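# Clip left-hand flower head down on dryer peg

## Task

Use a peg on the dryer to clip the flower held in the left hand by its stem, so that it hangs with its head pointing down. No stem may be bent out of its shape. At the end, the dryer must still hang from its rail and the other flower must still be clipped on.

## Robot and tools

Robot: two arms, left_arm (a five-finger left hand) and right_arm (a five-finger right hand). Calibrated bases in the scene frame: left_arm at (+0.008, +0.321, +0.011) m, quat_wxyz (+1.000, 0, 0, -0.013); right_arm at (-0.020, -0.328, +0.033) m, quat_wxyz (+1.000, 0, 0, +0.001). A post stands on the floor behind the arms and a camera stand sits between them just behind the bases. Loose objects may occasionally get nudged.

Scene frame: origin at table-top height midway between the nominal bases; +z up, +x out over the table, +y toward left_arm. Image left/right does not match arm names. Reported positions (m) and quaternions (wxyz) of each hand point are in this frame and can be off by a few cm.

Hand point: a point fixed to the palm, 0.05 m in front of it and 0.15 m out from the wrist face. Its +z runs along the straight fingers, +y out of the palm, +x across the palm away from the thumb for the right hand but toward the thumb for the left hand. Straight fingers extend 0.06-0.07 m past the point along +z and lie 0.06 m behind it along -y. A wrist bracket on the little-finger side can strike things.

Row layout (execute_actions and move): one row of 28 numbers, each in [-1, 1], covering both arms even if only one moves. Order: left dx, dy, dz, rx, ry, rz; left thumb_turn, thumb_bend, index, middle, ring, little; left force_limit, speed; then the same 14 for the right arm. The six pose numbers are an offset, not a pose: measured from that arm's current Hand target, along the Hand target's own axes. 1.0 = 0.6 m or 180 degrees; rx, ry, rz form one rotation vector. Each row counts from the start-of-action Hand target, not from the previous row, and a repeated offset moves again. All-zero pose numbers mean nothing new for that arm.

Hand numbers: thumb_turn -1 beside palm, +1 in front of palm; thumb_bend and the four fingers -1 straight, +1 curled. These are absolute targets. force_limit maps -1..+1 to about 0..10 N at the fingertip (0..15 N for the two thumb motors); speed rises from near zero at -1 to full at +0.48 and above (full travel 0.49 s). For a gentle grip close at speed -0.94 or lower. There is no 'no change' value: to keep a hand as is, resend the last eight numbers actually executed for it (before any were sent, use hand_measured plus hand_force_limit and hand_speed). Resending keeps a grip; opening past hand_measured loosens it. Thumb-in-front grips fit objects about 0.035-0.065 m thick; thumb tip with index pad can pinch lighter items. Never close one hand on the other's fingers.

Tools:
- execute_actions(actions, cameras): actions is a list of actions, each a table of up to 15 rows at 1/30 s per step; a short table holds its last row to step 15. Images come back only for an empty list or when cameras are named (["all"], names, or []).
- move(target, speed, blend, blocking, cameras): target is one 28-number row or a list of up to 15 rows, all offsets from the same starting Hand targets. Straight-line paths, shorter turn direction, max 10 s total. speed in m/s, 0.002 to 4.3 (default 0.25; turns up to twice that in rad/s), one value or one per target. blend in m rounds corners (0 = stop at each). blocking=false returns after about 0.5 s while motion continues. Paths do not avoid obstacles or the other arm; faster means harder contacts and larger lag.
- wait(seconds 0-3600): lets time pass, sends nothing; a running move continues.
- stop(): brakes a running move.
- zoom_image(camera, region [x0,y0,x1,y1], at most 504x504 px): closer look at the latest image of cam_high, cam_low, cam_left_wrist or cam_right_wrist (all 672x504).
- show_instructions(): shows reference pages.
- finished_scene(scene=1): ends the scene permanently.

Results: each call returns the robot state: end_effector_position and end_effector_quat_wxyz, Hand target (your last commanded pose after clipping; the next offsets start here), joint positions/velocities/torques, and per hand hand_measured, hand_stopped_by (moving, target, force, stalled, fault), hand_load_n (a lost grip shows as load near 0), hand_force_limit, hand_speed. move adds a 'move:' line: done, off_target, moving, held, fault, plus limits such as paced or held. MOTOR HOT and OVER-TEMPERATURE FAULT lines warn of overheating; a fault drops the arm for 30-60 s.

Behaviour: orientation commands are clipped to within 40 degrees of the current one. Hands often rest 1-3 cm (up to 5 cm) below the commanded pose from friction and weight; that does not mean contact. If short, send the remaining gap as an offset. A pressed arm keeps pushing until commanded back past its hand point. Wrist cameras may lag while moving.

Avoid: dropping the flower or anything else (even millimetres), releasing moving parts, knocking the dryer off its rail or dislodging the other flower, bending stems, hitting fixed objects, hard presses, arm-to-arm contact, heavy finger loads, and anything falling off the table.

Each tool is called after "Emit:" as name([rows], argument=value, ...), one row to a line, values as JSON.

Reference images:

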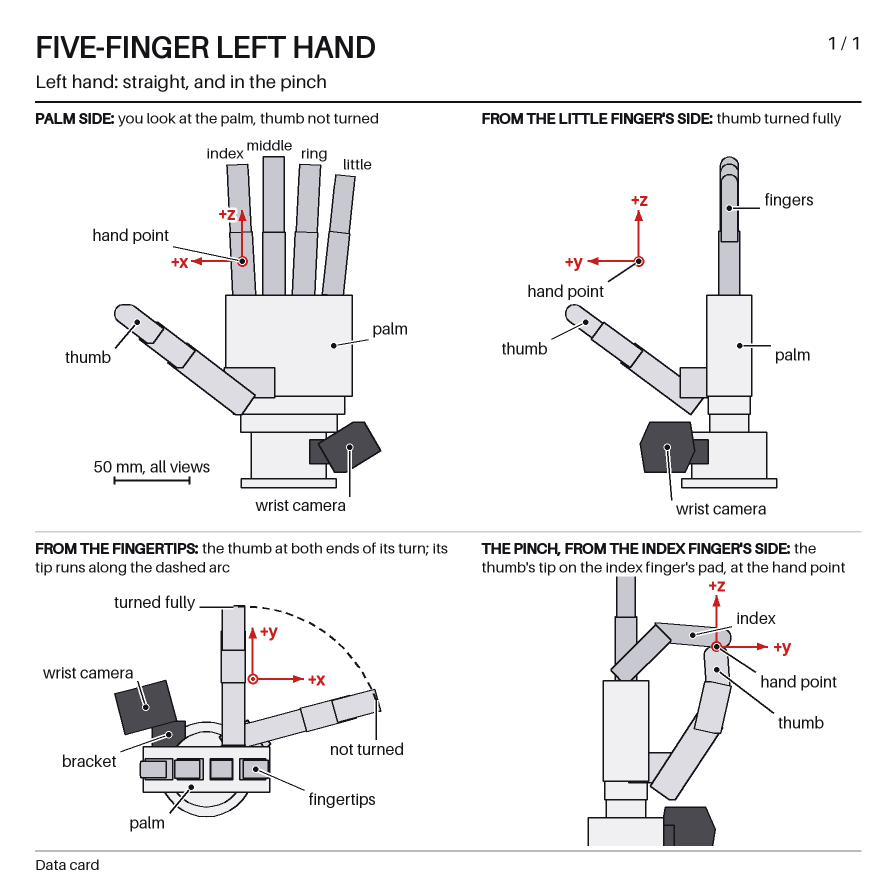

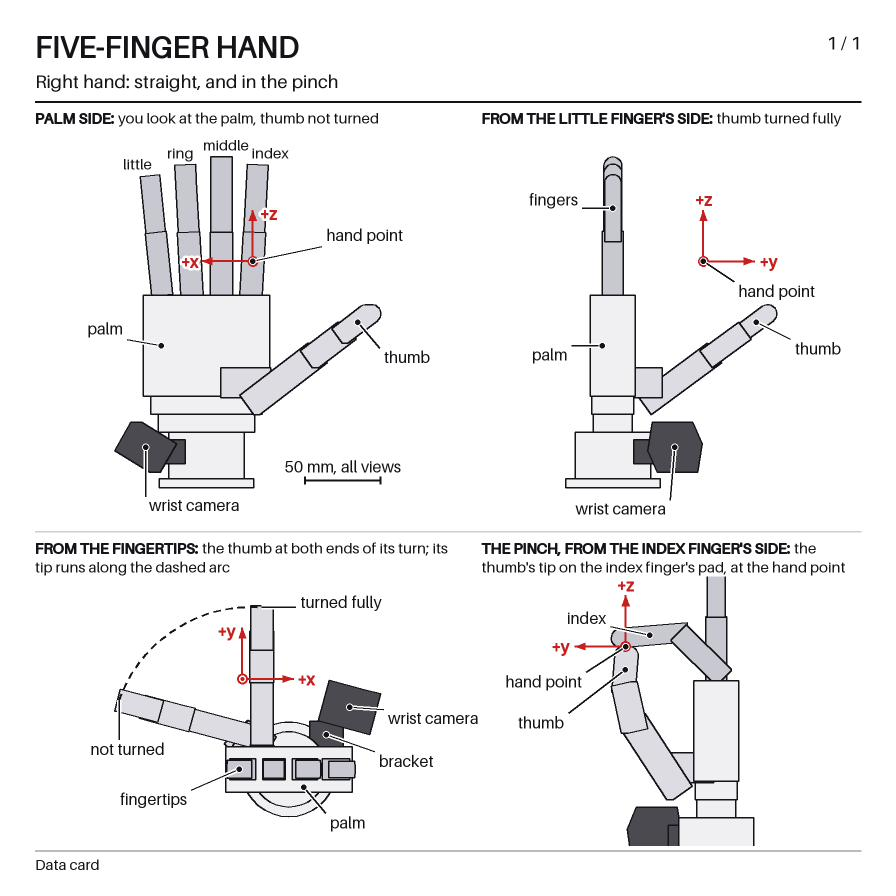

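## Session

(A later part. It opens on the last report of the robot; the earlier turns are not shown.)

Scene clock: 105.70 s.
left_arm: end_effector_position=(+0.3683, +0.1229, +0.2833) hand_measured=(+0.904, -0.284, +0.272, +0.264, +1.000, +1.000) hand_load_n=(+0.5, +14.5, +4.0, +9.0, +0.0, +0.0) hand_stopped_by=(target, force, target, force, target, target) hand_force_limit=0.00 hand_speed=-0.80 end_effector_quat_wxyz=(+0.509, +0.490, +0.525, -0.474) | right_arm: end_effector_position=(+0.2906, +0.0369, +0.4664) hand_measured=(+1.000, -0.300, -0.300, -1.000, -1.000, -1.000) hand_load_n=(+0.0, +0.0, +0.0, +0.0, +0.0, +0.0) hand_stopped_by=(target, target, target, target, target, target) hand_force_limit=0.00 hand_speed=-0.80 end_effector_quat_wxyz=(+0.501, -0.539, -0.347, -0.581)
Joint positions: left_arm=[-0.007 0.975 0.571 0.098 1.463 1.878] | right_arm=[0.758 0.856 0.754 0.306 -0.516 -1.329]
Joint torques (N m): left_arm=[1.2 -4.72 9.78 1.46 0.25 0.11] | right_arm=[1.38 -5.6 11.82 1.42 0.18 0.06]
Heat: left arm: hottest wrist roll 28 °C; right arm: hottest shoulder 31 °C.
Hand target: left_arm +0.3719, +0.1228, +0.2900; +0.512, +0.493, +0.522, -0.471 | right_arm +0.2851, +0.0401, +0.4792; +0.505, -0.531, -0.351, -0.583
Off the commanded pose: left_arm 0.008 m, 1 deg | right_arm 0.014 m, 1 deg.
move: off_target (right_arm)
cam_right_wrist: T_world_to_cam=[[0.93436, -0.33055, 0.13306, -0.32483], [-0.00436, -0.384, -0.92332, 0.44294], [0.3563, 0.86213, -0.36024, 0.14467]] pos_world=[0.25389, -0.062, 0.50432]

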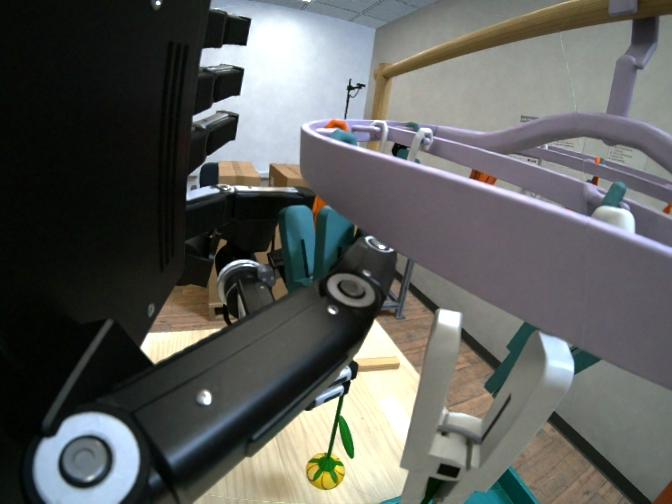

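Emit:
move(target=[0,0,0,0,0,0,0.904,-0.284,0.272,0.264,1.0,1.0,0.0,-0.8,-0.026,0.0034,-0.005,0,0,0,1.0,-0.3,-0.3,-1.0,-1.0,-1.0,0.0,-0.8], speed=0.04, cameras=["cam_right_wrist"])

Emit:
zoom_image(camera="cam_right_wrist", region=[250, 130, 450, 310])

Scene clock: 107.57 s.
left_arm: end_effector_position=(+0.3683, +0.1229, +0.2833) hand_measured=(+0.904, -0.284, +0.272, +0.264, +1.000, +1.000) hand_load_n=(+1.0, +14.5, +4.0, +9.0, +0.0, +0.0) hand_stopped_by=(target, force, target, force, target, target) hand_force_limit=0.00 hand_speed=-0.80 end_effector_quat_wxyz=(+0.509, +0.490, +0.525, -0.474) | right_arm: end_effector_position=(+0.2903, +0.0367, +0.4657) hand_measured=(+1.000, -0.300, -0.300, -1.000, -1.000, -1.000) hand_load_n=(+0.0, +0.0, +0.0, +0.0, +0.0, +0.0) hand_stopped_by=(target, target, target, target, target, target) hand_force_limit=0.00 hand_speed=-0.80 end_effector_quat_wxyz=(+0.502, -0.536, -0.347, -0.583)
Joint positions: left_arm=[-0.007 0.975 0.571 0.098 1.463 1.878] | right_arm=[0.758 0.856 0.746 0.323 -0.515 -1.329]
Joint torques (N m): left_arm=[1.2 -4.72 9.8 1.44 0.25 0.11] | right_arm=[1.44 -4.95 9.22 2.35 0.21 0.1]
Heat: left arm: hottest wrist roll 28 °C; right arm: hottest shoulder 31 °C.
Hand target: left_arm +0.3719, +0.1228, +0.2900; +0.512, +0.493, +0.522, -0.471 | right_arm +0.2852, +0.0401, +0.4634; +0.505, -0.531, -0.350, -0.583
Off the commanded pose: left_arm 0.008 m, 1 deg | right_arm 0.007 m, 1 deg.
move: done
cam_right_wrist: T_world_to_cam=[[0.93339, -0.33172, 0.13693, -0.32601], [0.00134, -0.37832, -0.92567, 0.44149], [0.35887, 0.8642, -0.35267, 0.14044]] pos_world=[0.2533, -0.0625, 0.50284]

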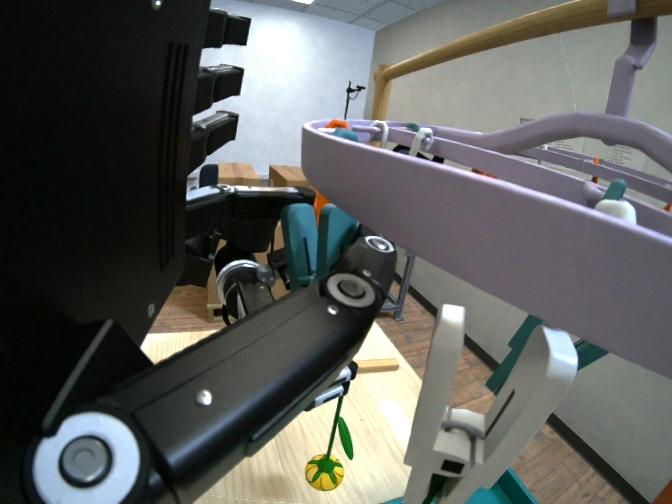

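Scaled by 2.520 from the camera's image (finer frame: 960x720).

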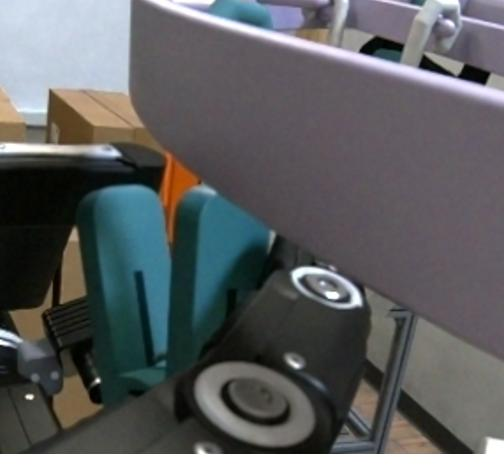

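Emit:
move(target=[0,0,0,0,0,0,0.904,-0.284,0.272,0.264,1.0,1.0,0.0,-0.8,-0.0114,0.0015,-0.0022,0,0,0,1.0,-0.3,-0.3,-1.0,-1.0,-1.0,0.0,-0.8], speed=0.04, cameras=["cam_right_wrist"])

Emit:
zoom_image(camera="cam_right_wrist", region=[250, 130, 450, 310])

Scene clock: 109.17 s.
left_arm: end_effector_position=(+0.3683, +0.1229, +0.2833) hand_measured=(+0.904, -0.284, +0.272, +0.264, +1.000, +1.000) hand_load_n=(+0.5, +14.5, +4.5, +9.0, +0.0, +0.0) hand_stopped_by=(target, force, target, force, target, target) hand_force_limit=0.00 hand_speed=-0.80 end_effector_quat_wxyz=(+0.509, +0.490, +0.525, -0.474) | right_arm: end_effector_position=(+0.2897, +0.0361, +0.4599) hand_measured=(+1.000, -0.300, -0.300, -1.000, -1.000, -1.000) hand_load_n=(+0.5, +0.0, +0.0, +0.0, +0.0, +0.0) hand_stopped_by=(target, target, target, target, target, target) hand_force_limit=0.00 hand_speed=-0.80 end_effector_quat_wxyz=(+0.502, -0.535, -0.347, -0.584)
Joint positions: left_arm=[-0.007 0.975 0.571 0.098 1.463 1.878] | right_arm=[0.758 0.856 0.729 0.344 -0.515 -1.329]
Joint torques (N m): left_arm=[1.2 -4.72 9.8 1.44 0.25 0.11] | right_arm=[1.26 -4.95 9.24 2.48 0.2 0.07]
Heat: left arm: hottest elbow 28 °C; right arm: hottest shoulder 31 °C.
Hand target: left_arm +0.3719, +0.1228, +0.2900; +0.512, +0.493, +0.522, -0.471 | right_arm +0.2852, +0.0401, +0.4563; +0.505, -0.531, -0.350, -0.583
Off the commanded pose: left_arm 0.008 m, 1 deg | right_arm 0.007 m, 1 deg.
move: done
cam_right_wrist: T_world_to_cam=[[0.93309, -0.33203, 0.13823, -0.32533], [0.00332, -0.37635, -0.92647, 0.43551], [0.35964, 0.86494, -0.35006, 0.13767]] pos_world=[0.2526, -0.06319, 0.49665]

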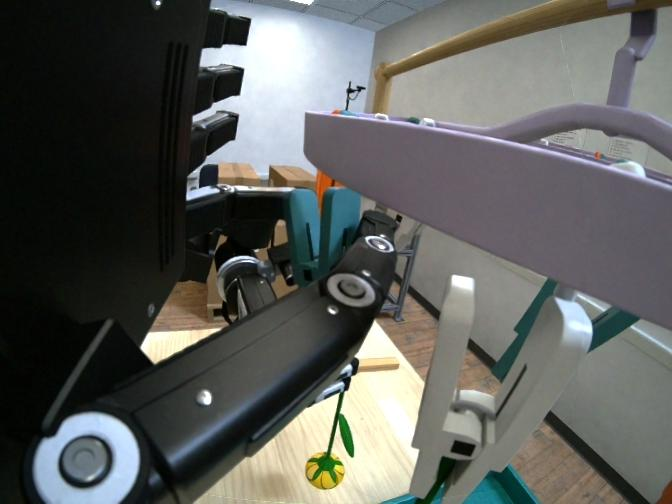

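Scaled by 2.520 from the camera's image (finer frame: 960x720).

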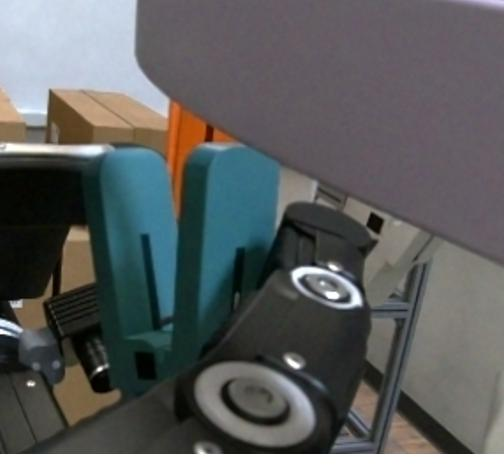

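Emit:
move(target=[0,0,0,0,0,0,0.904,-0.284,0.272,0.264,1.0,1.0,0.0,-0.8,0,0,0,0,0,0,1.0,-0.24,-0.2,-1.0,-1.0,-1.0,0.0,-0.8], speed=0.04, cameras=["cam_right_wrist"])

Emit:
zoom_image(camera="cam_right_wrist", region=[250, 130, 450, 310])

Scene clock: 110.30 s.
left_arm: end_effector_position=(+0.3683, +0.1229, +0.2833) hand_measured=(+0.904, -0.284, +0.272, +0.264, +1.000, +1.000) hand_load_n=(+1.0, +15.0, +4.5, +9.0, +0.0, +0.0) hand_stopped_by=(target, force, target, force, target, target) hand_force_limit=0.00 hand_speed=-0.80 end_effector_quat_wxyz=(+0.509, +0.490, +0.525, -0.474) | right_arm: end_effector_position=(+0.2897, +0.0361, +0.4599) hand_measured=(+1.000, -0.240, -0.200, -1.000, -1.000, -1.000) hand_load_n=(+0.0, +0.0, +0.0, +0.0, +0.5, +0.0) hand_stopped_by=(target, target, target, target, target, target) hand_force_limit=0.00 hand_speed=-0.80 end_effector_quat_wxyz=(+0.502, -0.535, -0.347, -0.584)
Joint positions: left_arm=[-0.007 0.975 0.571 0.098 1.463 1.878] | right_arm=[0.758 0.856 0.729 0.344 -0.515 -1.329]
Joint torques (N m): left_arm=[1.2 -4.72 9.78 1.46 0.25 0.11] | right_arm=[1.44 -4.72 9.2 2.43 0.19 0.07]
Heat: left arm: hottest elbow 28 °C; right arm: hottest shoulder 31 °C.
Hand target: left_arm +0.3719, +0.1228, +0.2900; +0.512, +0.493, +0.522, -0.471 | right_arm +0.2851, +0.0401, +0.4562; +0.505, -0.531, -0.351, -0.583
Off the commanded pose: left_arm 0.008 m, 1 deg | right_arm 0.007 m, 1 deg.
move: done
cam_right_wrist: T_world_to_cam=[[0.93309, -0.33203, 0.13823, -0.32533], [0.00332, -0.37635, -0.92647, 0.43551], [0.35964, 0.86494, -0.35006, 0.13767]] pos_world=[0.2526, -0.06319, 0.49665]

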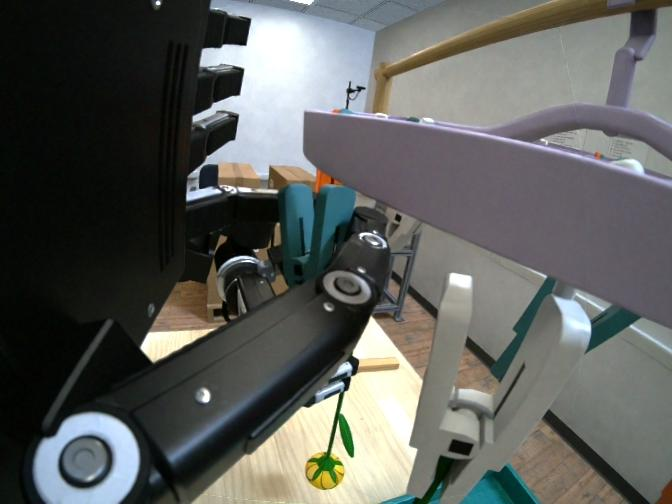

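Scaled by 2.520 from the camera's image (finer frame: 960x720).

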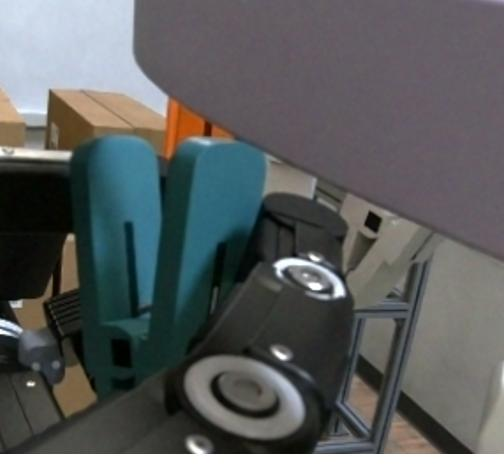

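Emit:
move(target=[0,0,0,0,0,0,0.904,-0.284,0.272,0.264,1.0,1.0,0.0,-0.8,0,0,0,0,0,0,1.0,-0.24,-0.1,-1.0,-1.0,-1.0,0.0,-0.8], speed=0.04, cameras=["cam_right_wrist"])

Emit:
zoom_image(camera="cam_right_wrist", region=[250, 130, 450, 310])

Scene clock: 111.50 s.
left_arm: end_effector_position=(+0.3683, +0.1229, +0.2833) hand_measured=(+0.904, -0.284, +0.272, +0.264, +1.000, +1.000) hand_load_n=(+1.0, +14.5, +4.5, +9.5, -0.5, +0.0) hand_stopped_by=(target, force, target, force, target, target) hand_force_limit=0.00 hand_speed=-0.80 end_effector_quat_wxyz=(+0.509, +0.490, +0.525, -0.474) | right_arm: end_effector_position=(+0.2897, +0.0361, +0.4599) hand_measured=(+1.000, -0.240, -0.100, -1.000, -1.000, -1.000) hand_load_n=(+0.0, +0.0, +0.0, +0.0, +0.0, +0.0) hand_stopped_by=(target, target, target, target, target, target) hand_force_limit=0.00 hand_speed=-0.80 end_effector_quat_wxyz=(+0.502, -0.535, -0.347, -0.584)
Joint positions: left_arm=[-0.007 0.975 0.571 0.098 1.463 1.878] | right_arm=[0.758 0.856 0.729 0.344 -0.515 -1.329]
Joint torques (N m): left_arm=[1.2 -4.72 9.78 1.46 0.25 0.11] | right_arm=[1.79 -4.6 9.14 2.44 0.21 0.03]
Heat: left arm: hottest elbow 28 °C; right arm: hottest shoulder 31 °C.
Hand target: left_arm +0.3719, +0.1228, +0.2900; +0.512, +0.493, +0.522, -0.471 | right_arm +0.2851, +0.0401, +0.4562; +0.505, -0.531, -0.351, -0.583
Off the commanded pose: left_arm 0.008 m, 1 deg | right_arm 0.007 m, 1 deg.
move: done
cam_right_wrist: T_world_to_cam=[[0.93309, -0.33203, 0.13823, -0.32533], [0.00332, -0.37635, -0.92647, 0.43551], [0.35964, 0.86494, -0.35006, 0.13767]] pos_world=[0.2526, -0.06319, 0.49665]

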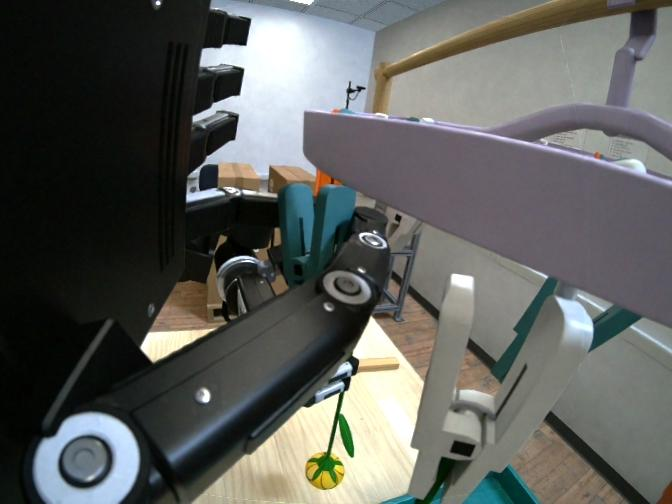

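Scaled by 2.520 from the camera's image (finer frame: 960x720).

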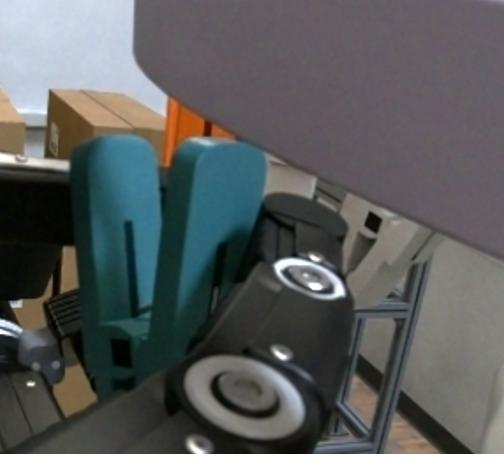

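Emit:
move(target=[0,0,0,0,0,0,0.904,-0.284,0.272,0.264,1.0,1.0,0.0,-0.8,0,0,0,0,0,0,1.0,-0.24,0.0,-1.0,-1.0,-1.0,0.0,-0.8], speed=0.04, cameras=["cam_right_wrist"])

Emit:
zoom_image(camera="cam_right_wrist", region=[250, 130, 450, 310])

Scene clock: 112.67 s.
left_arm: end_effector_position=(+0.3683, +0.1229, +0.2833) hand_measured=(+0.904, -0.284, +0.272, +0.264, +1.000, +1.000) hand_load_n=(+0.5, +15.0, +4.0, +9.0, +0.0, +0.0) hand_stopped_by=(target, force, target, force, target, target) hand_force_limit=0.00 hand_speed=-0.80 end_effector_quat_wxyz=(+0.509, +0.490, +0.525, -0.474) | right_arm: end_effector_position=(+0.2896, +0.0362, +0.4599) hand_measured=(+1.000, -0.240, +0.000, -1.000, -1.000, -1.000) hand_load_n=(+0.0, +0.0, +0.0, +0.0, +0.0, +0.0) hand_stopped_by=(target, target, target, target, target, target) hand_force_limit=0.00 hand_speed=-0.80 end_effector_quat_wxyz=(+0.502, -0.535, -0.347, -0.584)
Joint positions: left_arm=[-0.007 0.975 0.571 0.098 1.463 1.878] | right_arm=[0.759 0.856 0.729 0.344 -0.515 -1.329]
Joint torques (N m): left_arm=[1.2 -4.72 9.8 1.44 0.25 0.11] | right_arm=[1.32 -4.78 9.17 2.5 0.21 0.07]
Heat: left arm: hottest elbow 28 °C; right arm: hottest shoulder 31 °C.
Hand target: left_arm +0.3719, +0.1228, +0.2900; +0.512, +0.493, +0.522, -0.471 | right_arm +0.2851, +0.0401, +0.4562; +0.505, -0.531, -0.351, -0.583
Off the commanded pose: left_arm 0.008 m, 1 deg | right_arm 0.007 m, 1 deg.
move: done
cam_right_wrist: T_world_to_cam=[[0.93323, -0.33161, 0.13825, -0.32523], [0.00351, -0.37638, -0.92646, 0.4355], [0.35926, 0.86508, -0.35009, 0.13774]] pos_world=[0.2525, -0.06309, 0.49665]

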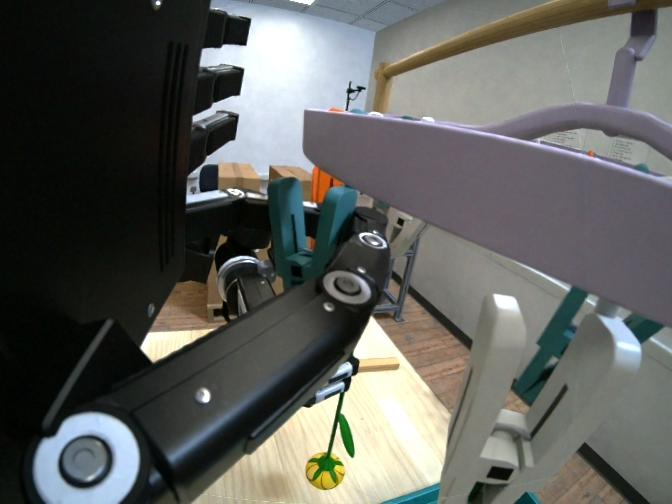

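Scaled by 2.520 from the camera's image (finer frame: 960x720).

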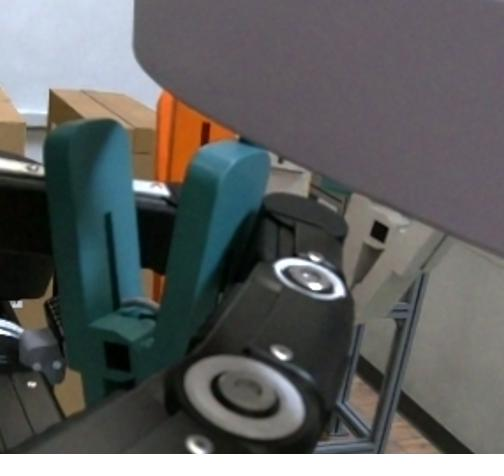

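Emit:
move([
  [0,0,0,0,0,0,0.904,-0.284,0.272,0.264,1.0,1.0,0.0,-0.8,0,0,0,0,0,0,1.0,-0.42,-0.45,-1.0,-1.0,-1.0,0.0,-0.6],
  [0,0,0,0,0,0,0.904,-0.284,0.272,0.264,1.0,1.0,0.0,-0.8,-0.0111,-0.1442,-0.0397,0,0,0,1.0,-0.42,-0.45,-1.0,-1.0,-1.0,0.0,-0.6],
], speed=0.05, cameras=["cam_right_wrist","cam_high"])

Emit:
zoom_image(camera="cam_right_wrist", region=[350, 90, 600, 310])

Scene clock: 138.37 s.
left_arm: end_effector_position=(+0.3683, +0.1229, +0.2833) hand_measured=(+0.904, -0.284, +0.272, +0.264, +1.000, +1.000) hand_load_n=(+1.0, +14.5, +4.0, +9.0, +0.0, +0.0) hand_stopped_by=(target, force, target, force, target, target) hand_force_limit=0.00 hand_speed=-0.80 end_effector_quat_wxyz=(+0.509, +0.490, +0.525, -0.474) | right_arm: end_effector_position=(+0.2004, +0.0397, +0.4633) hand_measured=(+1.000, -0.420, -0.450, -1.000, -1.000, -1.000) hand_load_n=(+0.0, +0.0, +0.0, +0.0, +0.0, +0.0) hand_stopped_by=(target, target, target, target, target, target) hand_force_limit=0.00 hand_speed=-0.60 end_effector_quat_wxyz=(+0.508, -0.530, -0.342, -0.586)
Joint positions: left_arm=[-0.007 0.975 0.571 0.098 1.463 1.878] | right_arm=[1.046 0.676 0.657 0.23 -0.234 -1.38]
Joint torques (N m): left_arm=[1.2 -4.72 9.8 1.46 0.25 0.11] | right_arm=[1.44 -3.6 9.18 1.5 0.16 -0.08]
Heat: left arm: hottest elbow 28 °C; right arm: hottest shoulder 31 °C.
Hand target: left_arm +0.3719, +0.1228, +0.2900; +0.512, +0.493, +0.522, -0.471 | right_arm +0.1951, +0.0403, +0.4563; +0.505, -0.531, -0.351, -0.583
Off the commanded pose: left_arm 0.008 m, 1 deg | right_arm 0.009 m, 1 deg.
move: done
cam_right_wrist: T_world_to_cam=[[0.93431, -0.3316, 0.13079, -0.23813], [0.00316, -0.35917, -0.93327, 0.44284], [0.35645, 0.87237, -0.33453, 0.161]] pos_world=[0.1637, -0.06036, 0.49829]
Images, in order (width x height): cam_high 672x504, cam_right_wrist 672x504.

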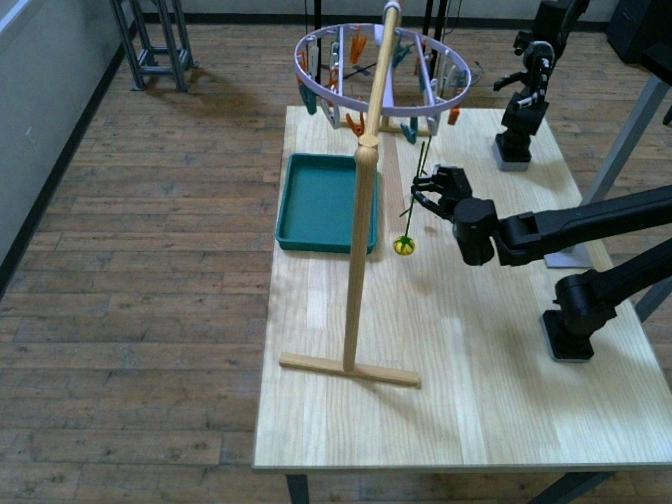

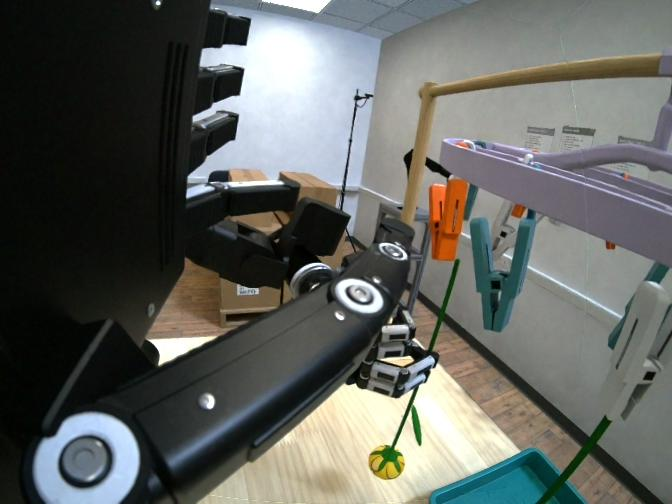

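Scaled by 2.016 from the camera's image (finer frame: 960x720).

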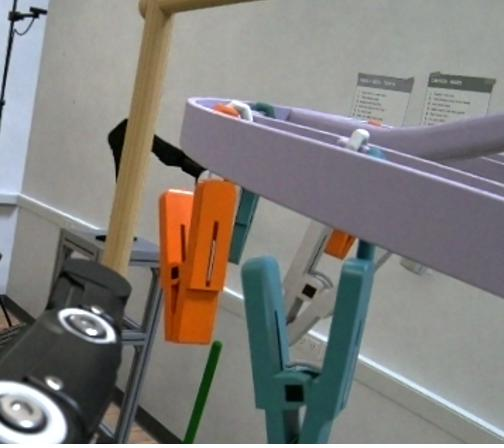

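Emit:
move([
  [0,0,0,0,0,0,0.904,-0.284,0.272,0.264,1.0,1.0,0.0,-0.8,-0.016,0.0485,-0.2027,-0.165,0.146,0.175,1.0,-0.42,-0.45,-1.0,-1.0,-1.0,0.0,-0.6],
  [0,0,0,0,0,0,0.904,-0.284,0.272,0.264,1.0,1.0,0.0,-0.8,0.0347,0.1933,-0.3652,-0.330,0.2926,0.3495,1.0,-0.42,-0.45,-1.0,-1.0,-1.0,0.0,-0.6],
  [0,0,0,0,0,0,0.904,-0.284,0.272,0.264,1.0,1.0,0.0,-0.8,0.0923,0.428,-0.415,-0.052,0.4245,0.833,1.0,-0.42,-0.45,-1.0,-1.0,-1.0,0.0,-0.6],
], speed=0.25, blend=0.04, cameras=["all"])

Scene clock: 152.37 s.
left_arm: end_effector_position=(+0.3683, +0.1229, +0.2833) hand_measured=(+0.904, -0.284, +0.272, +0.264, +1.000, +1.000) hand_load_n=(+1.0, +14.5, +4.0, +9.0, +0.0, +0.0) hand_stopped_by=(target, force, target, force, target, target) hand_force_limit=0.00 hand_speed=-0.80 end_effector_quat_wxyz=(+0.509, +0.490, +0.525, -0.474) | right_arm: end_effector_position=(+0.3770, -0.2646, +0.4370) hand_measured=(+1.000, -0.420, -0.450, -1.000, -1.000, -1.000) hand_load_n=(+0.0, +0.0, +0.0, +0.0, +0.0, +0.0) hand_stopped_by=(target, target, target, target, target, target) hand_force_limit=0.00 hand_speed=-0.60 end_effector_quat_wxyz=(+0.698, -0.138, +0.692, +0.127)
Joint positions: left_arm=[-0.007 0.975 0.571 0.098 1.463 1.878] | right_arm=[-0.262 0.772 0.585 0.194 -0.637 1.558]
Joint torques (N m): left_arm=[1.2 -4.72 9.78 1.46 0.25 0.11] | right_arm=[-0.97 -2.96 9.01 2.44 -0.02 0.34]
Heat: left arm: hottest elbow 29 °C; right arm: hottest shoulder 31 °C.
Hand target: left_arm +0.3719, +0.1228, +0.2900; +0.512, +0.493, +0.522, -0.471 | right_arm +0.3800, -0.2699, +0.4302; +0.695, -0.128, +0.695, +0.130
Off the commanded pose: left_arm 0.008 m, 1 deg | right_arm 0.009 m, 1 deg.
move: done
cam_right_wrist: T_world_to_cam=[[-0.37608, 0.87902, -0.29307, 0.49899], [-0.58048, 0.02303, 0.81395, -0.13387], [0.72223, 0.47624, 0.50159, -0.25334]] pos_world=[0.29292, -0.31489, 0.38228]

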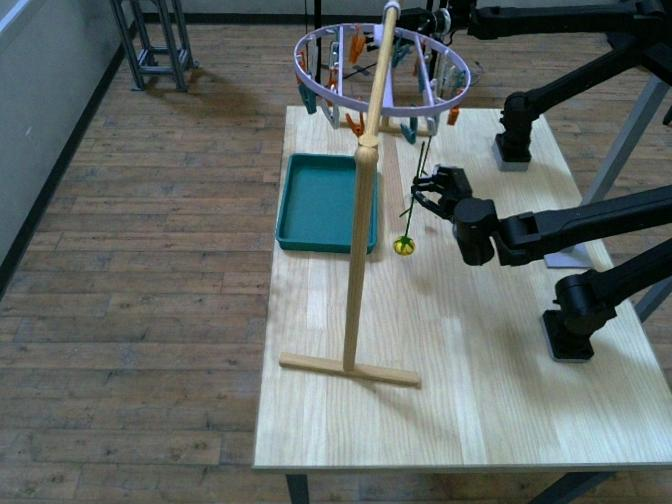

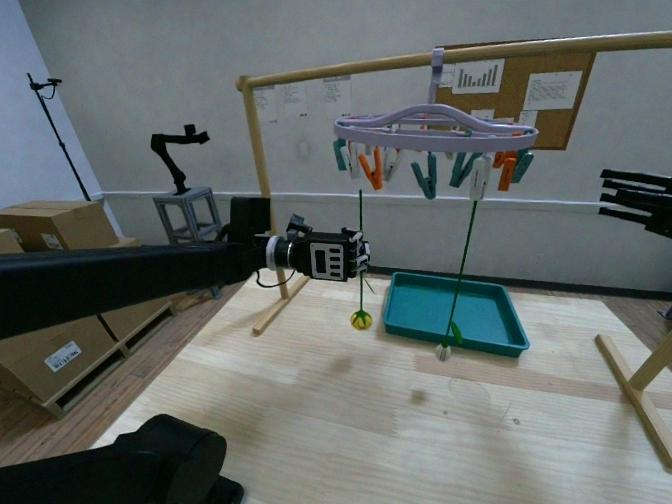

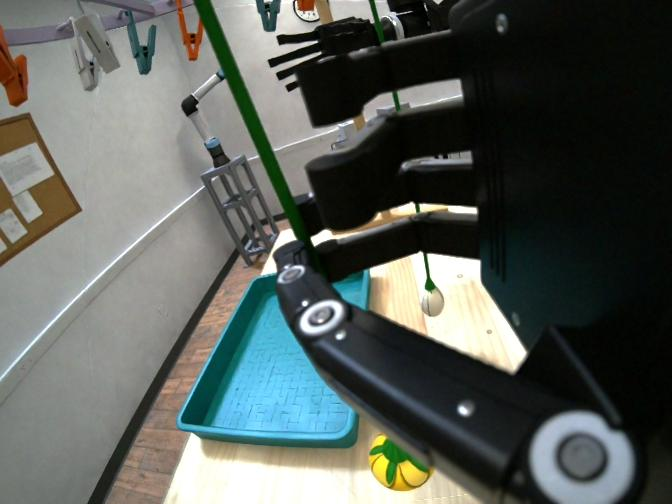

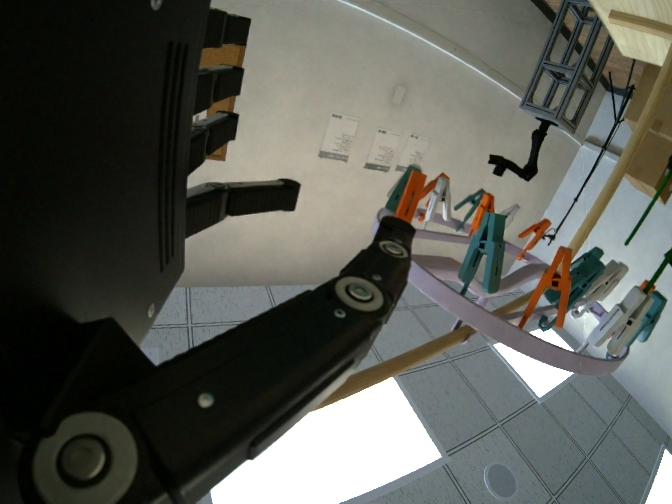

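Emit:
zoom_image(camera="cam_right_wrist", region=[370, 150, 570, 350])

Emit:
zoom_image(camera="cam_right_wrist", region=[470, 200, 670, 390])

Emit:
zoom_image(camera="cam_low", region=[440, 110, 550, 210])

Scaled by 2.520 from the camera's image (finer frame: 960x720).

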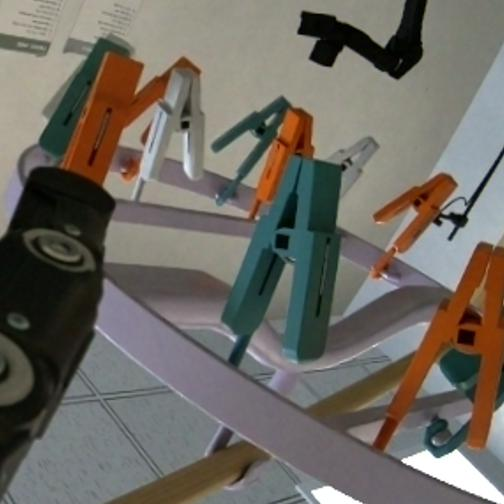

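Scaled by 2.520 from the camera's image (finer frame: 960x720).

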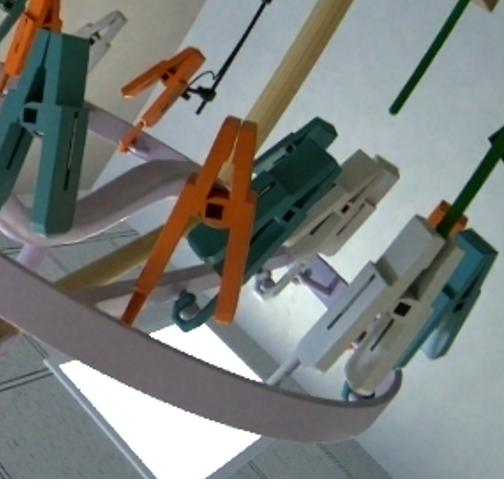

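Scaled by 4.582 from the camera's image (finer frame: 960x720).

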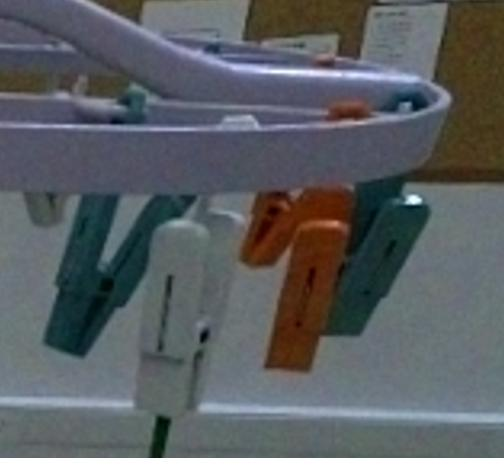

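Emit:
move(target=[0,0,0,0,0,0,0.904,-0.284,0.272,0.264,1.0,1.0,0.0,-0.8,-0.065,0.1153,0.0855,0.0417,0,0,0.7,-0.3,-0.36,-1.0,-1.0,-1.0,0.0,-0.6], speed=0.1, cameras=["cam_right_wrist","cam_low","cam_left_wrist"])

Emit:
zoom_image(camera="cam_right_wrist", region=[280, 130, 520, 310])

Scene clock: 164.13 s.
left_arm: end_effector_position=(+0.3683, +0.1229, +0.2833) hand_measured=(+0.904, -0.284, +0.272, +0.264, +1.000, +1.000) hand_load_n=(+0.5, +15.0, +4.5, +9.5, +0.0, +0.5) hand_stopped_by=(target, force, target, force, target, target) hand_force_limit=0.00 hand_speed=-0.80 end_effector_quat_wxyz=(+0.509, +0.490, +0.525, -0.474) | right_arm: end_effector_position=(+0.3995, -0.1931, +0.4472) hand_measured=(+0.700, -0.300, -0.360, -1.000, -1.000, -1.000) hand_load_n=(-0.5, +0.0, +0.0, +0.0, +0.0, +0.0) hand_stopped_by=(target, target, target, target, target, target) hand_force_limit=0.00 hand_speed=-0.60 end_effector_quat_wxyz=(+0.695, -0.082, +0.710, +0.076)
Joint positions: left_arm=[-0.007 0.975 0.571 0.098 1.463 1.878] | right_arm=[0.135 0.755 0.624 0.108 -0.088 1.562]
Joint torques (N m): left_arm=[1.2 -4.72 9.78 1.46 0.25 0.11] | right_arm=[1.32 -3.25 14.05 1.51 0.12 0.31]
Heat: left arm: hottest elbow 29 °C; right arm: hottest shoulder 31 °C.
Hand target: left_arm +0.3719, +0.1228, +0.2900; +0.512, +0.493, +0.522, -0.471 | right_arm +0.4031, -0.1870, +0.4693; +0.702, -0.082, +0.702, +0.084
Off the commanded pose: left_arm 0.008 m, 1 deg | right_arm 0.023 m, 2 deg.
move: off_target (right_arm)
cam_right_wrist: T_world_to_cam=[[-0.24729, 0.92683, -0.28254, 0.40065], [-0.54582, 0.10768, 0.83095, -0.13589], [0.80058, 0.3597, 0.47926, -0.35265]] pos_world=[0.30723, -0.22986, 0.39513]
Images, in order (width x height): cam_low 672x504, cam_left_wrist 672x504, cam_right_wrist 672x504.

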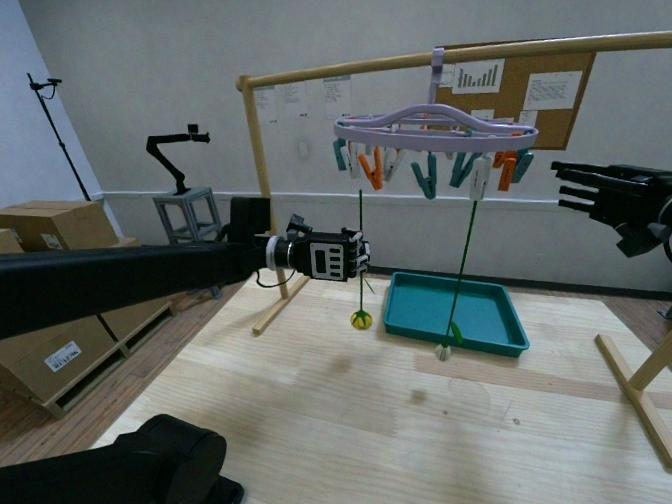

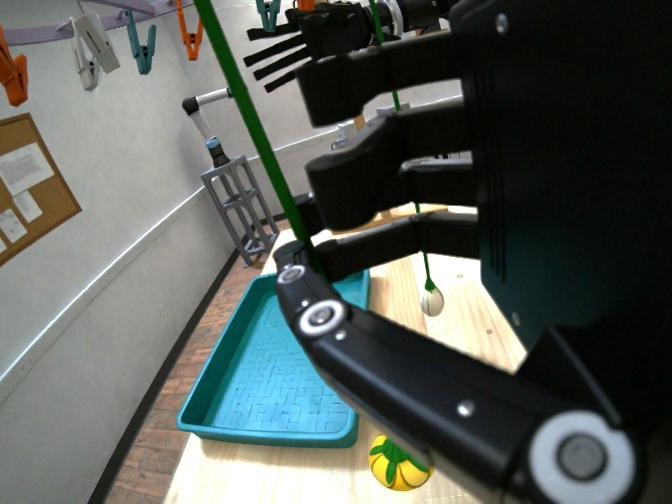

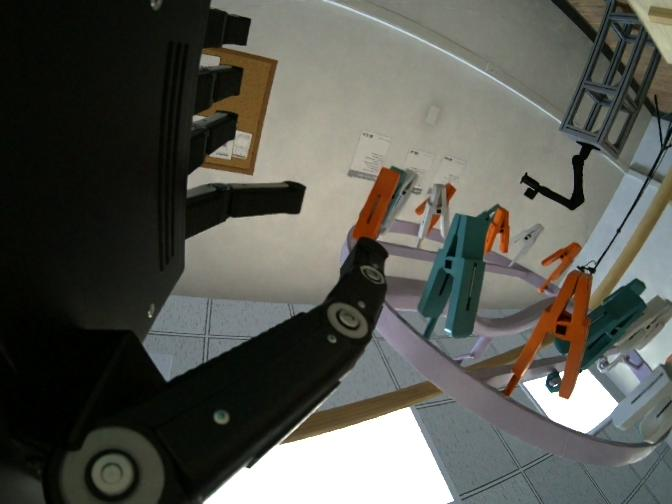

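Scaled by 2.100 from the camera's image (finer frame: 960x720).

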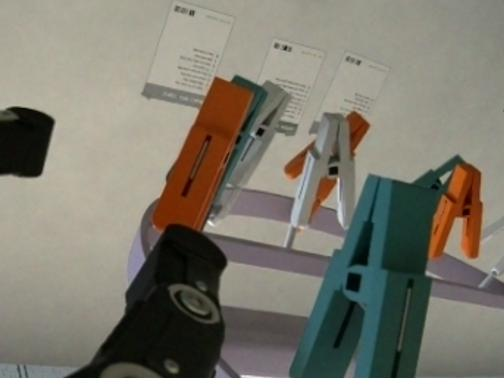

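Emit:
move(target=[0,0,0,0,0,0,0.904,-0.284,0.272,0.264,1.0,1.0,0.0,-0.8,-0.0350,0.0600,0.003,0,0,0,0.7,-0.3,-0.36,-1.0,-1.0,-1.0,0.0,-0.6], speed=0.06, cameras=["cam_right_wrist"])

Emit:
zoom_image(camera="cam_right_wrist", region=[280, 150, 520, 350])

Scene clock: 167.33 s.
left_arm: end_effector_position=(+0.3683, +0.1229, +0.2833) hand_measured=(+0.904, -0.284, +0.272, +0.264, +1.000, +1.000) hand_load_n=(+1.0, +15.0, +4.5, +9.5, +0.0, +0.0) hand_stopped_by=(target, force, target, force, target, target) hand_force_limit=0.00 hand_speed=-0.80 end_effector_quat_wxyz=(+0.509, +0.490, +0.525, -0.474) | right_arm: end_effector_position=(+0.3944, -0.1581, +0.4672) hand_measured=(+0.700, -0.300, -0.360, -1.000, -1.000, -1.000) hand_load_n=(+0.0, +0.0, +0.0, +0.0, +0.0, +0.0) hand_stopped_by=(target, target, target, target, target, target) hand_force_limit=0.00 hand_speed=-0.60 end_effector_quat_wxyz=(+0.695, -0.084, +0.711, +0.075)
Joint positions: left_arm=[-0.007 0.975 0.571 0.098 1.463 1.878] | right_arm=[0.278 0.755 0.678 0.052 0.055 1.562]
Joint torques (N m): left_arm=[1.2 -4.72 9.8 1.44 0.25 0.11] | right_arm=[1.49 -3.08 14.27 1.58 0.12 0.29]
Heat: left arm: hottest elbow 29 °C; right arm: hottest shoulder 31 °C.
Hand target: left_arm +0.3719, +0.1228, +0.2900; +0.512, +0.493, +0.522, -0.471 | right_arm +0.3965, -0.1516, +0.4904; +0.702, -0.082, +0.702, +0.084
Off the commanded pose: left_arm 0.008 m, 1 deg | right_arm 0.024 m, 2 deg.
move: off_target (right_arm)
cam_right_wrist: T_world_to_cam=[[-0.2476, 0.92581, -0.28562, 0.37401], [-0.54519, 0.11056, 0.83099, -0.15885], [0.80092, 0.36147, 0.47736, -0.36974]] pos_world=[0.30213, -0.19505, 0.41532]

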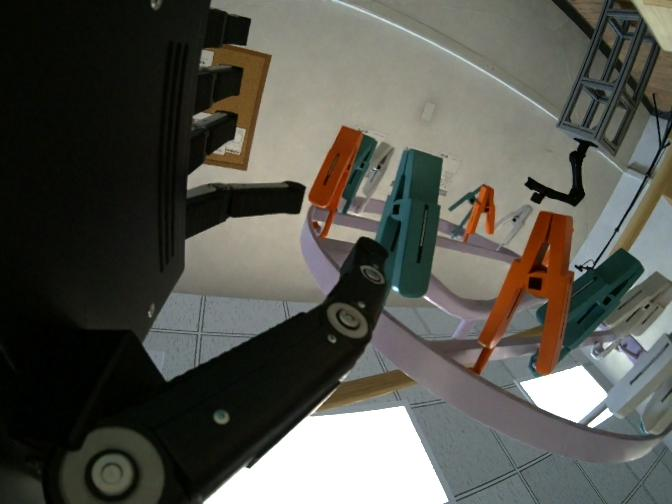

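Scaled by 2.100 from the camera's image (finer frame: 960x720).

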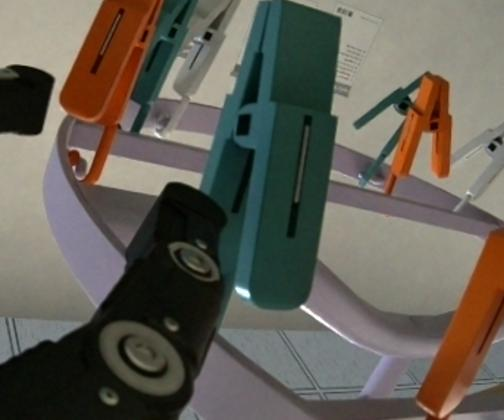

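Emit:
move(target=[0,0,0,0,0,0,0.904,-0.284,0.272,0.264,1.0,1.0,0.0,-0.8,-0.0033,0.0333,0.0,0,0,0,0.7,-0.5,-0.36,-1.0,-1.0,-1.0,0.0,-0.6], speed=0.05, cameras=["cam_right_wrist"])

Emit:
zoom_image(camera="cam_right_wrist", region=[280, 150, 520, 350])

Scene clock: 170.13 s.
left_arm: end_effector_position=(+0.3683, +0.1229, +0.2833) hand_measured=(+0.904, -0.284, +0.272, +0.264, +1.000, +1.000) hand_load_n=(+0.5, +15.0, +4.5, +9.0, +0.0, +0.0) hand_stopped_by=(target, force, target, force, target, target) hand_force_limit=0.00 hand_speed=-0.80 end_effector_quat_wxyz=(+0.509, +0.490, +0.525, -0.474) | right_arm: end_effector_position=(+0.3893, -0.1390, +0.4703) hand_measured=(+0.700, -0.500, -0.360, -1.000, -1.000, -1.000) hand_load_n=(+0.0, +0.0, +0.0, +0.5, +0.5, +0.0) hand_stopped_by=(target, target, target, target, target, target) hand_force_limit=0.00 hand_speed=-0.60 end_effector_quat_wxyz=(+0.695, -0.084, +0.710, +0.074)
Joint positions: left_arm=[-0.007 0.975 0.571 0.098 1.463 1.878] | right_arm=[0.357 0.758 0.686 0.05 0.133 1.562]
Joint torques (N m): left_arm=[1.2 -4.72 9.8 1.44 0.25 0.11] | right_arm=[1.38 -2.9 14.24 1.52 0.13 0.32]
Heat: left arm: hottest elbow 29 °C; right arm: hottest shoulder 31 °C.
Hand target: left_arm +0.3719, +0.1228, +0.2900; +0.512, +0.493, +0.522, -0.471 | right_arm +0.3917, -0.1321, +0.4926; +0.702, -0.083, +0.702, +0.084
Off the commanded pose: left_arm 0.008 m, 1 deg | right_arm 0.023 m, 2 deg.
move: off_target (right_arm)
cam_right_wrist: T_world_to_cam=[[-0.24719, 0.92541, -0.28723, 0.35649], [-0.54753, 0.11117, 0.82937, -0.16461], [0.79944, 0.36228, 0.47921, -0.37417]] pos_world=[0.29712, -0.17605, 0.41823]

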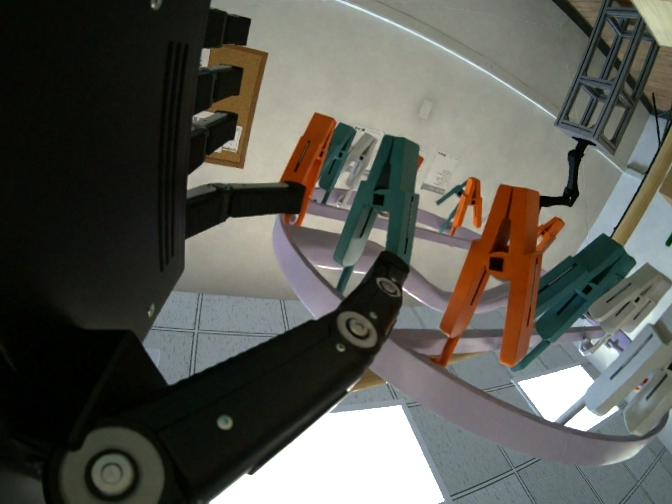

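Scaled by 2.100 from the camera's image (finer frame: 960x720).

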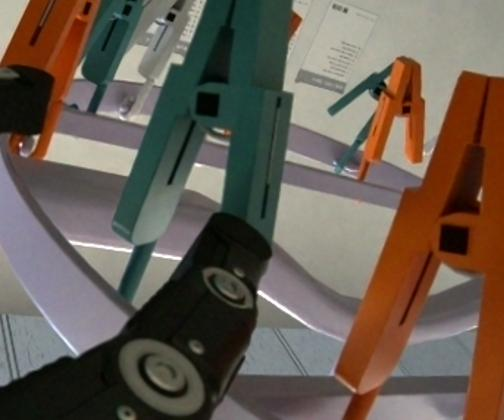

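Emit:
move(target=[0,0,0,0,0,0,0.904,-0.284,0.272,0.264,1.0,1.0,0.0,-0.8,-0.004,0.034,0.0,0,0,0,0.7,-0.5,-0.36,-1.0,-1.0,-1.0,0.0,-0.6], speed=0.04, cameras=["cam_right_wrist","cam_high","cam_low"])

Emit:
zoom_image(camera="cam_right_wrist", region=[280, 120, 480, 320])

Scene clock: 172.97 s.
left_arm: end_effector_position=(+0.3683, +0.1229, +0.2833) hand_measured=(+0.904, -0.284, +0.272, +0.264, +1.000, +1.000) hand_load_n=(+1.0, +15.0, +4.0, +9.0, +0.0, +0.0) hand_stopped_by=(target, force, target, force, target, target) hand_force_limit=0.00 hand_speed=-0.80 end_effector_quat_wxyz=(+0.509, +0.490, +0.525, -0.474) | right_arm: end_effector_position=(+0.3848, -0.1195, +0.4725) hand_measured=(+0.700, -0.500, -0.360, -1.000, -1.000, -1.000) hand_load_n=(+0.0, +0.0, +0.0, +0.0, +0.0, +0.0) hand_stopped_by=(target, target, target, target, target, target) hand_force_limit=0.00 hand_speed=-0.60 end_effector_quat_wxyz=(+0.695, -0.085, +0.710, +0.074)
Joint positions: left_arm=[-0.007 0.975 0.571 0.098 1.463 1.878] | right_arm=[0.436 0.769 0.697 0.05 0.212 1.562]
Joint torques (N m): left_arm=[1.2 -4.72 9.78 1.46 0.25 0.11] | right_arm=[1.49 -3.37 14.26 1.5 0.12 0.3]
Heat: left arm: hottest elbow 29 °C; right arm: hottest shoulder 31 °C.
Hand target: left_arm +0.3719, +0.1228, +0.2900; +0.512, +0.493, +0.522, -0.471 | right_arm +0.3870, -0.1124, +0.4951; +0.702, -0.082, +0.702, +0.084
Off the commanded pose: left_arm 0.008 m, 1 deg | right_arm 0.024 m, 2 deg.
move: off_target (right_arm)
cam_right_wrist: T_world_to_cam=[[-0.24706, 0.92492, -0.28896, 0.33871], [-0.54771, 0.1127, 0.82904, -0.17065], [0.79936, 0.36308, 0.47874, -0.37844]] pos_world=[0.29273, -0.15665, 0.42052]
Images, in order (width x height): cam_high 672x504, cam_low 672x504, cam_right_wrist 672x504.

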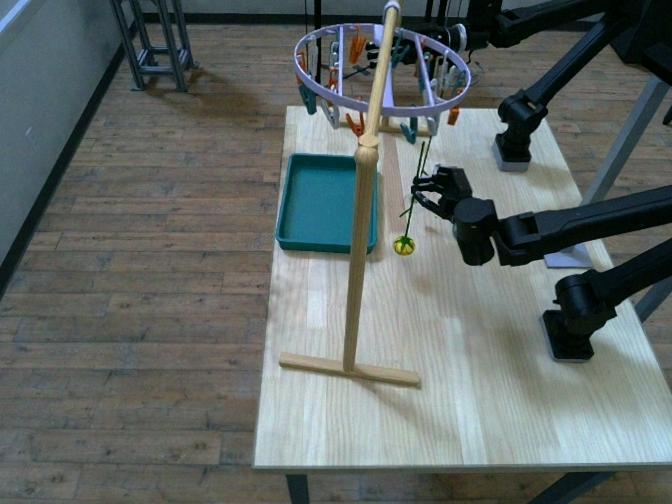

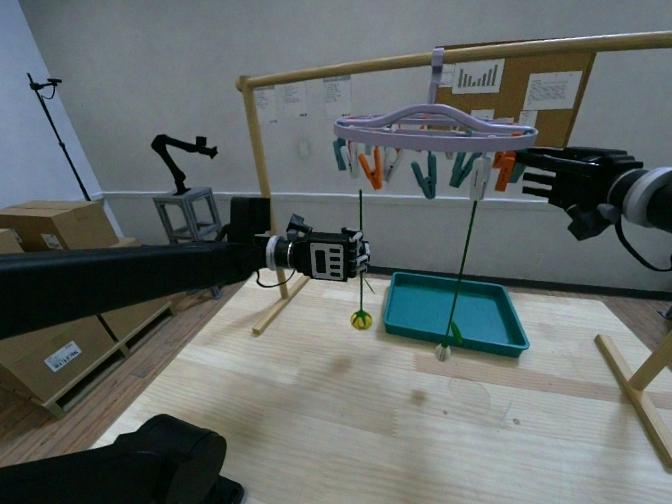

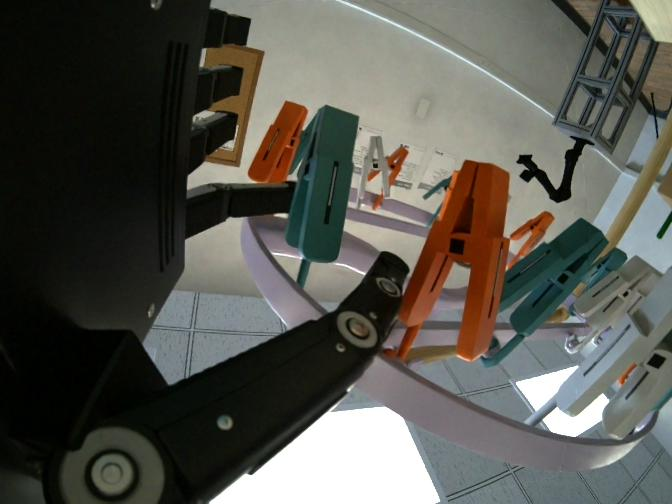

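Scaled by 2.520 from the camera's image (finer frame: 960x720).

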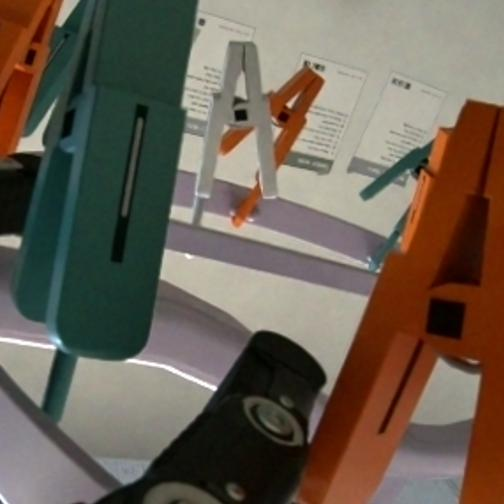

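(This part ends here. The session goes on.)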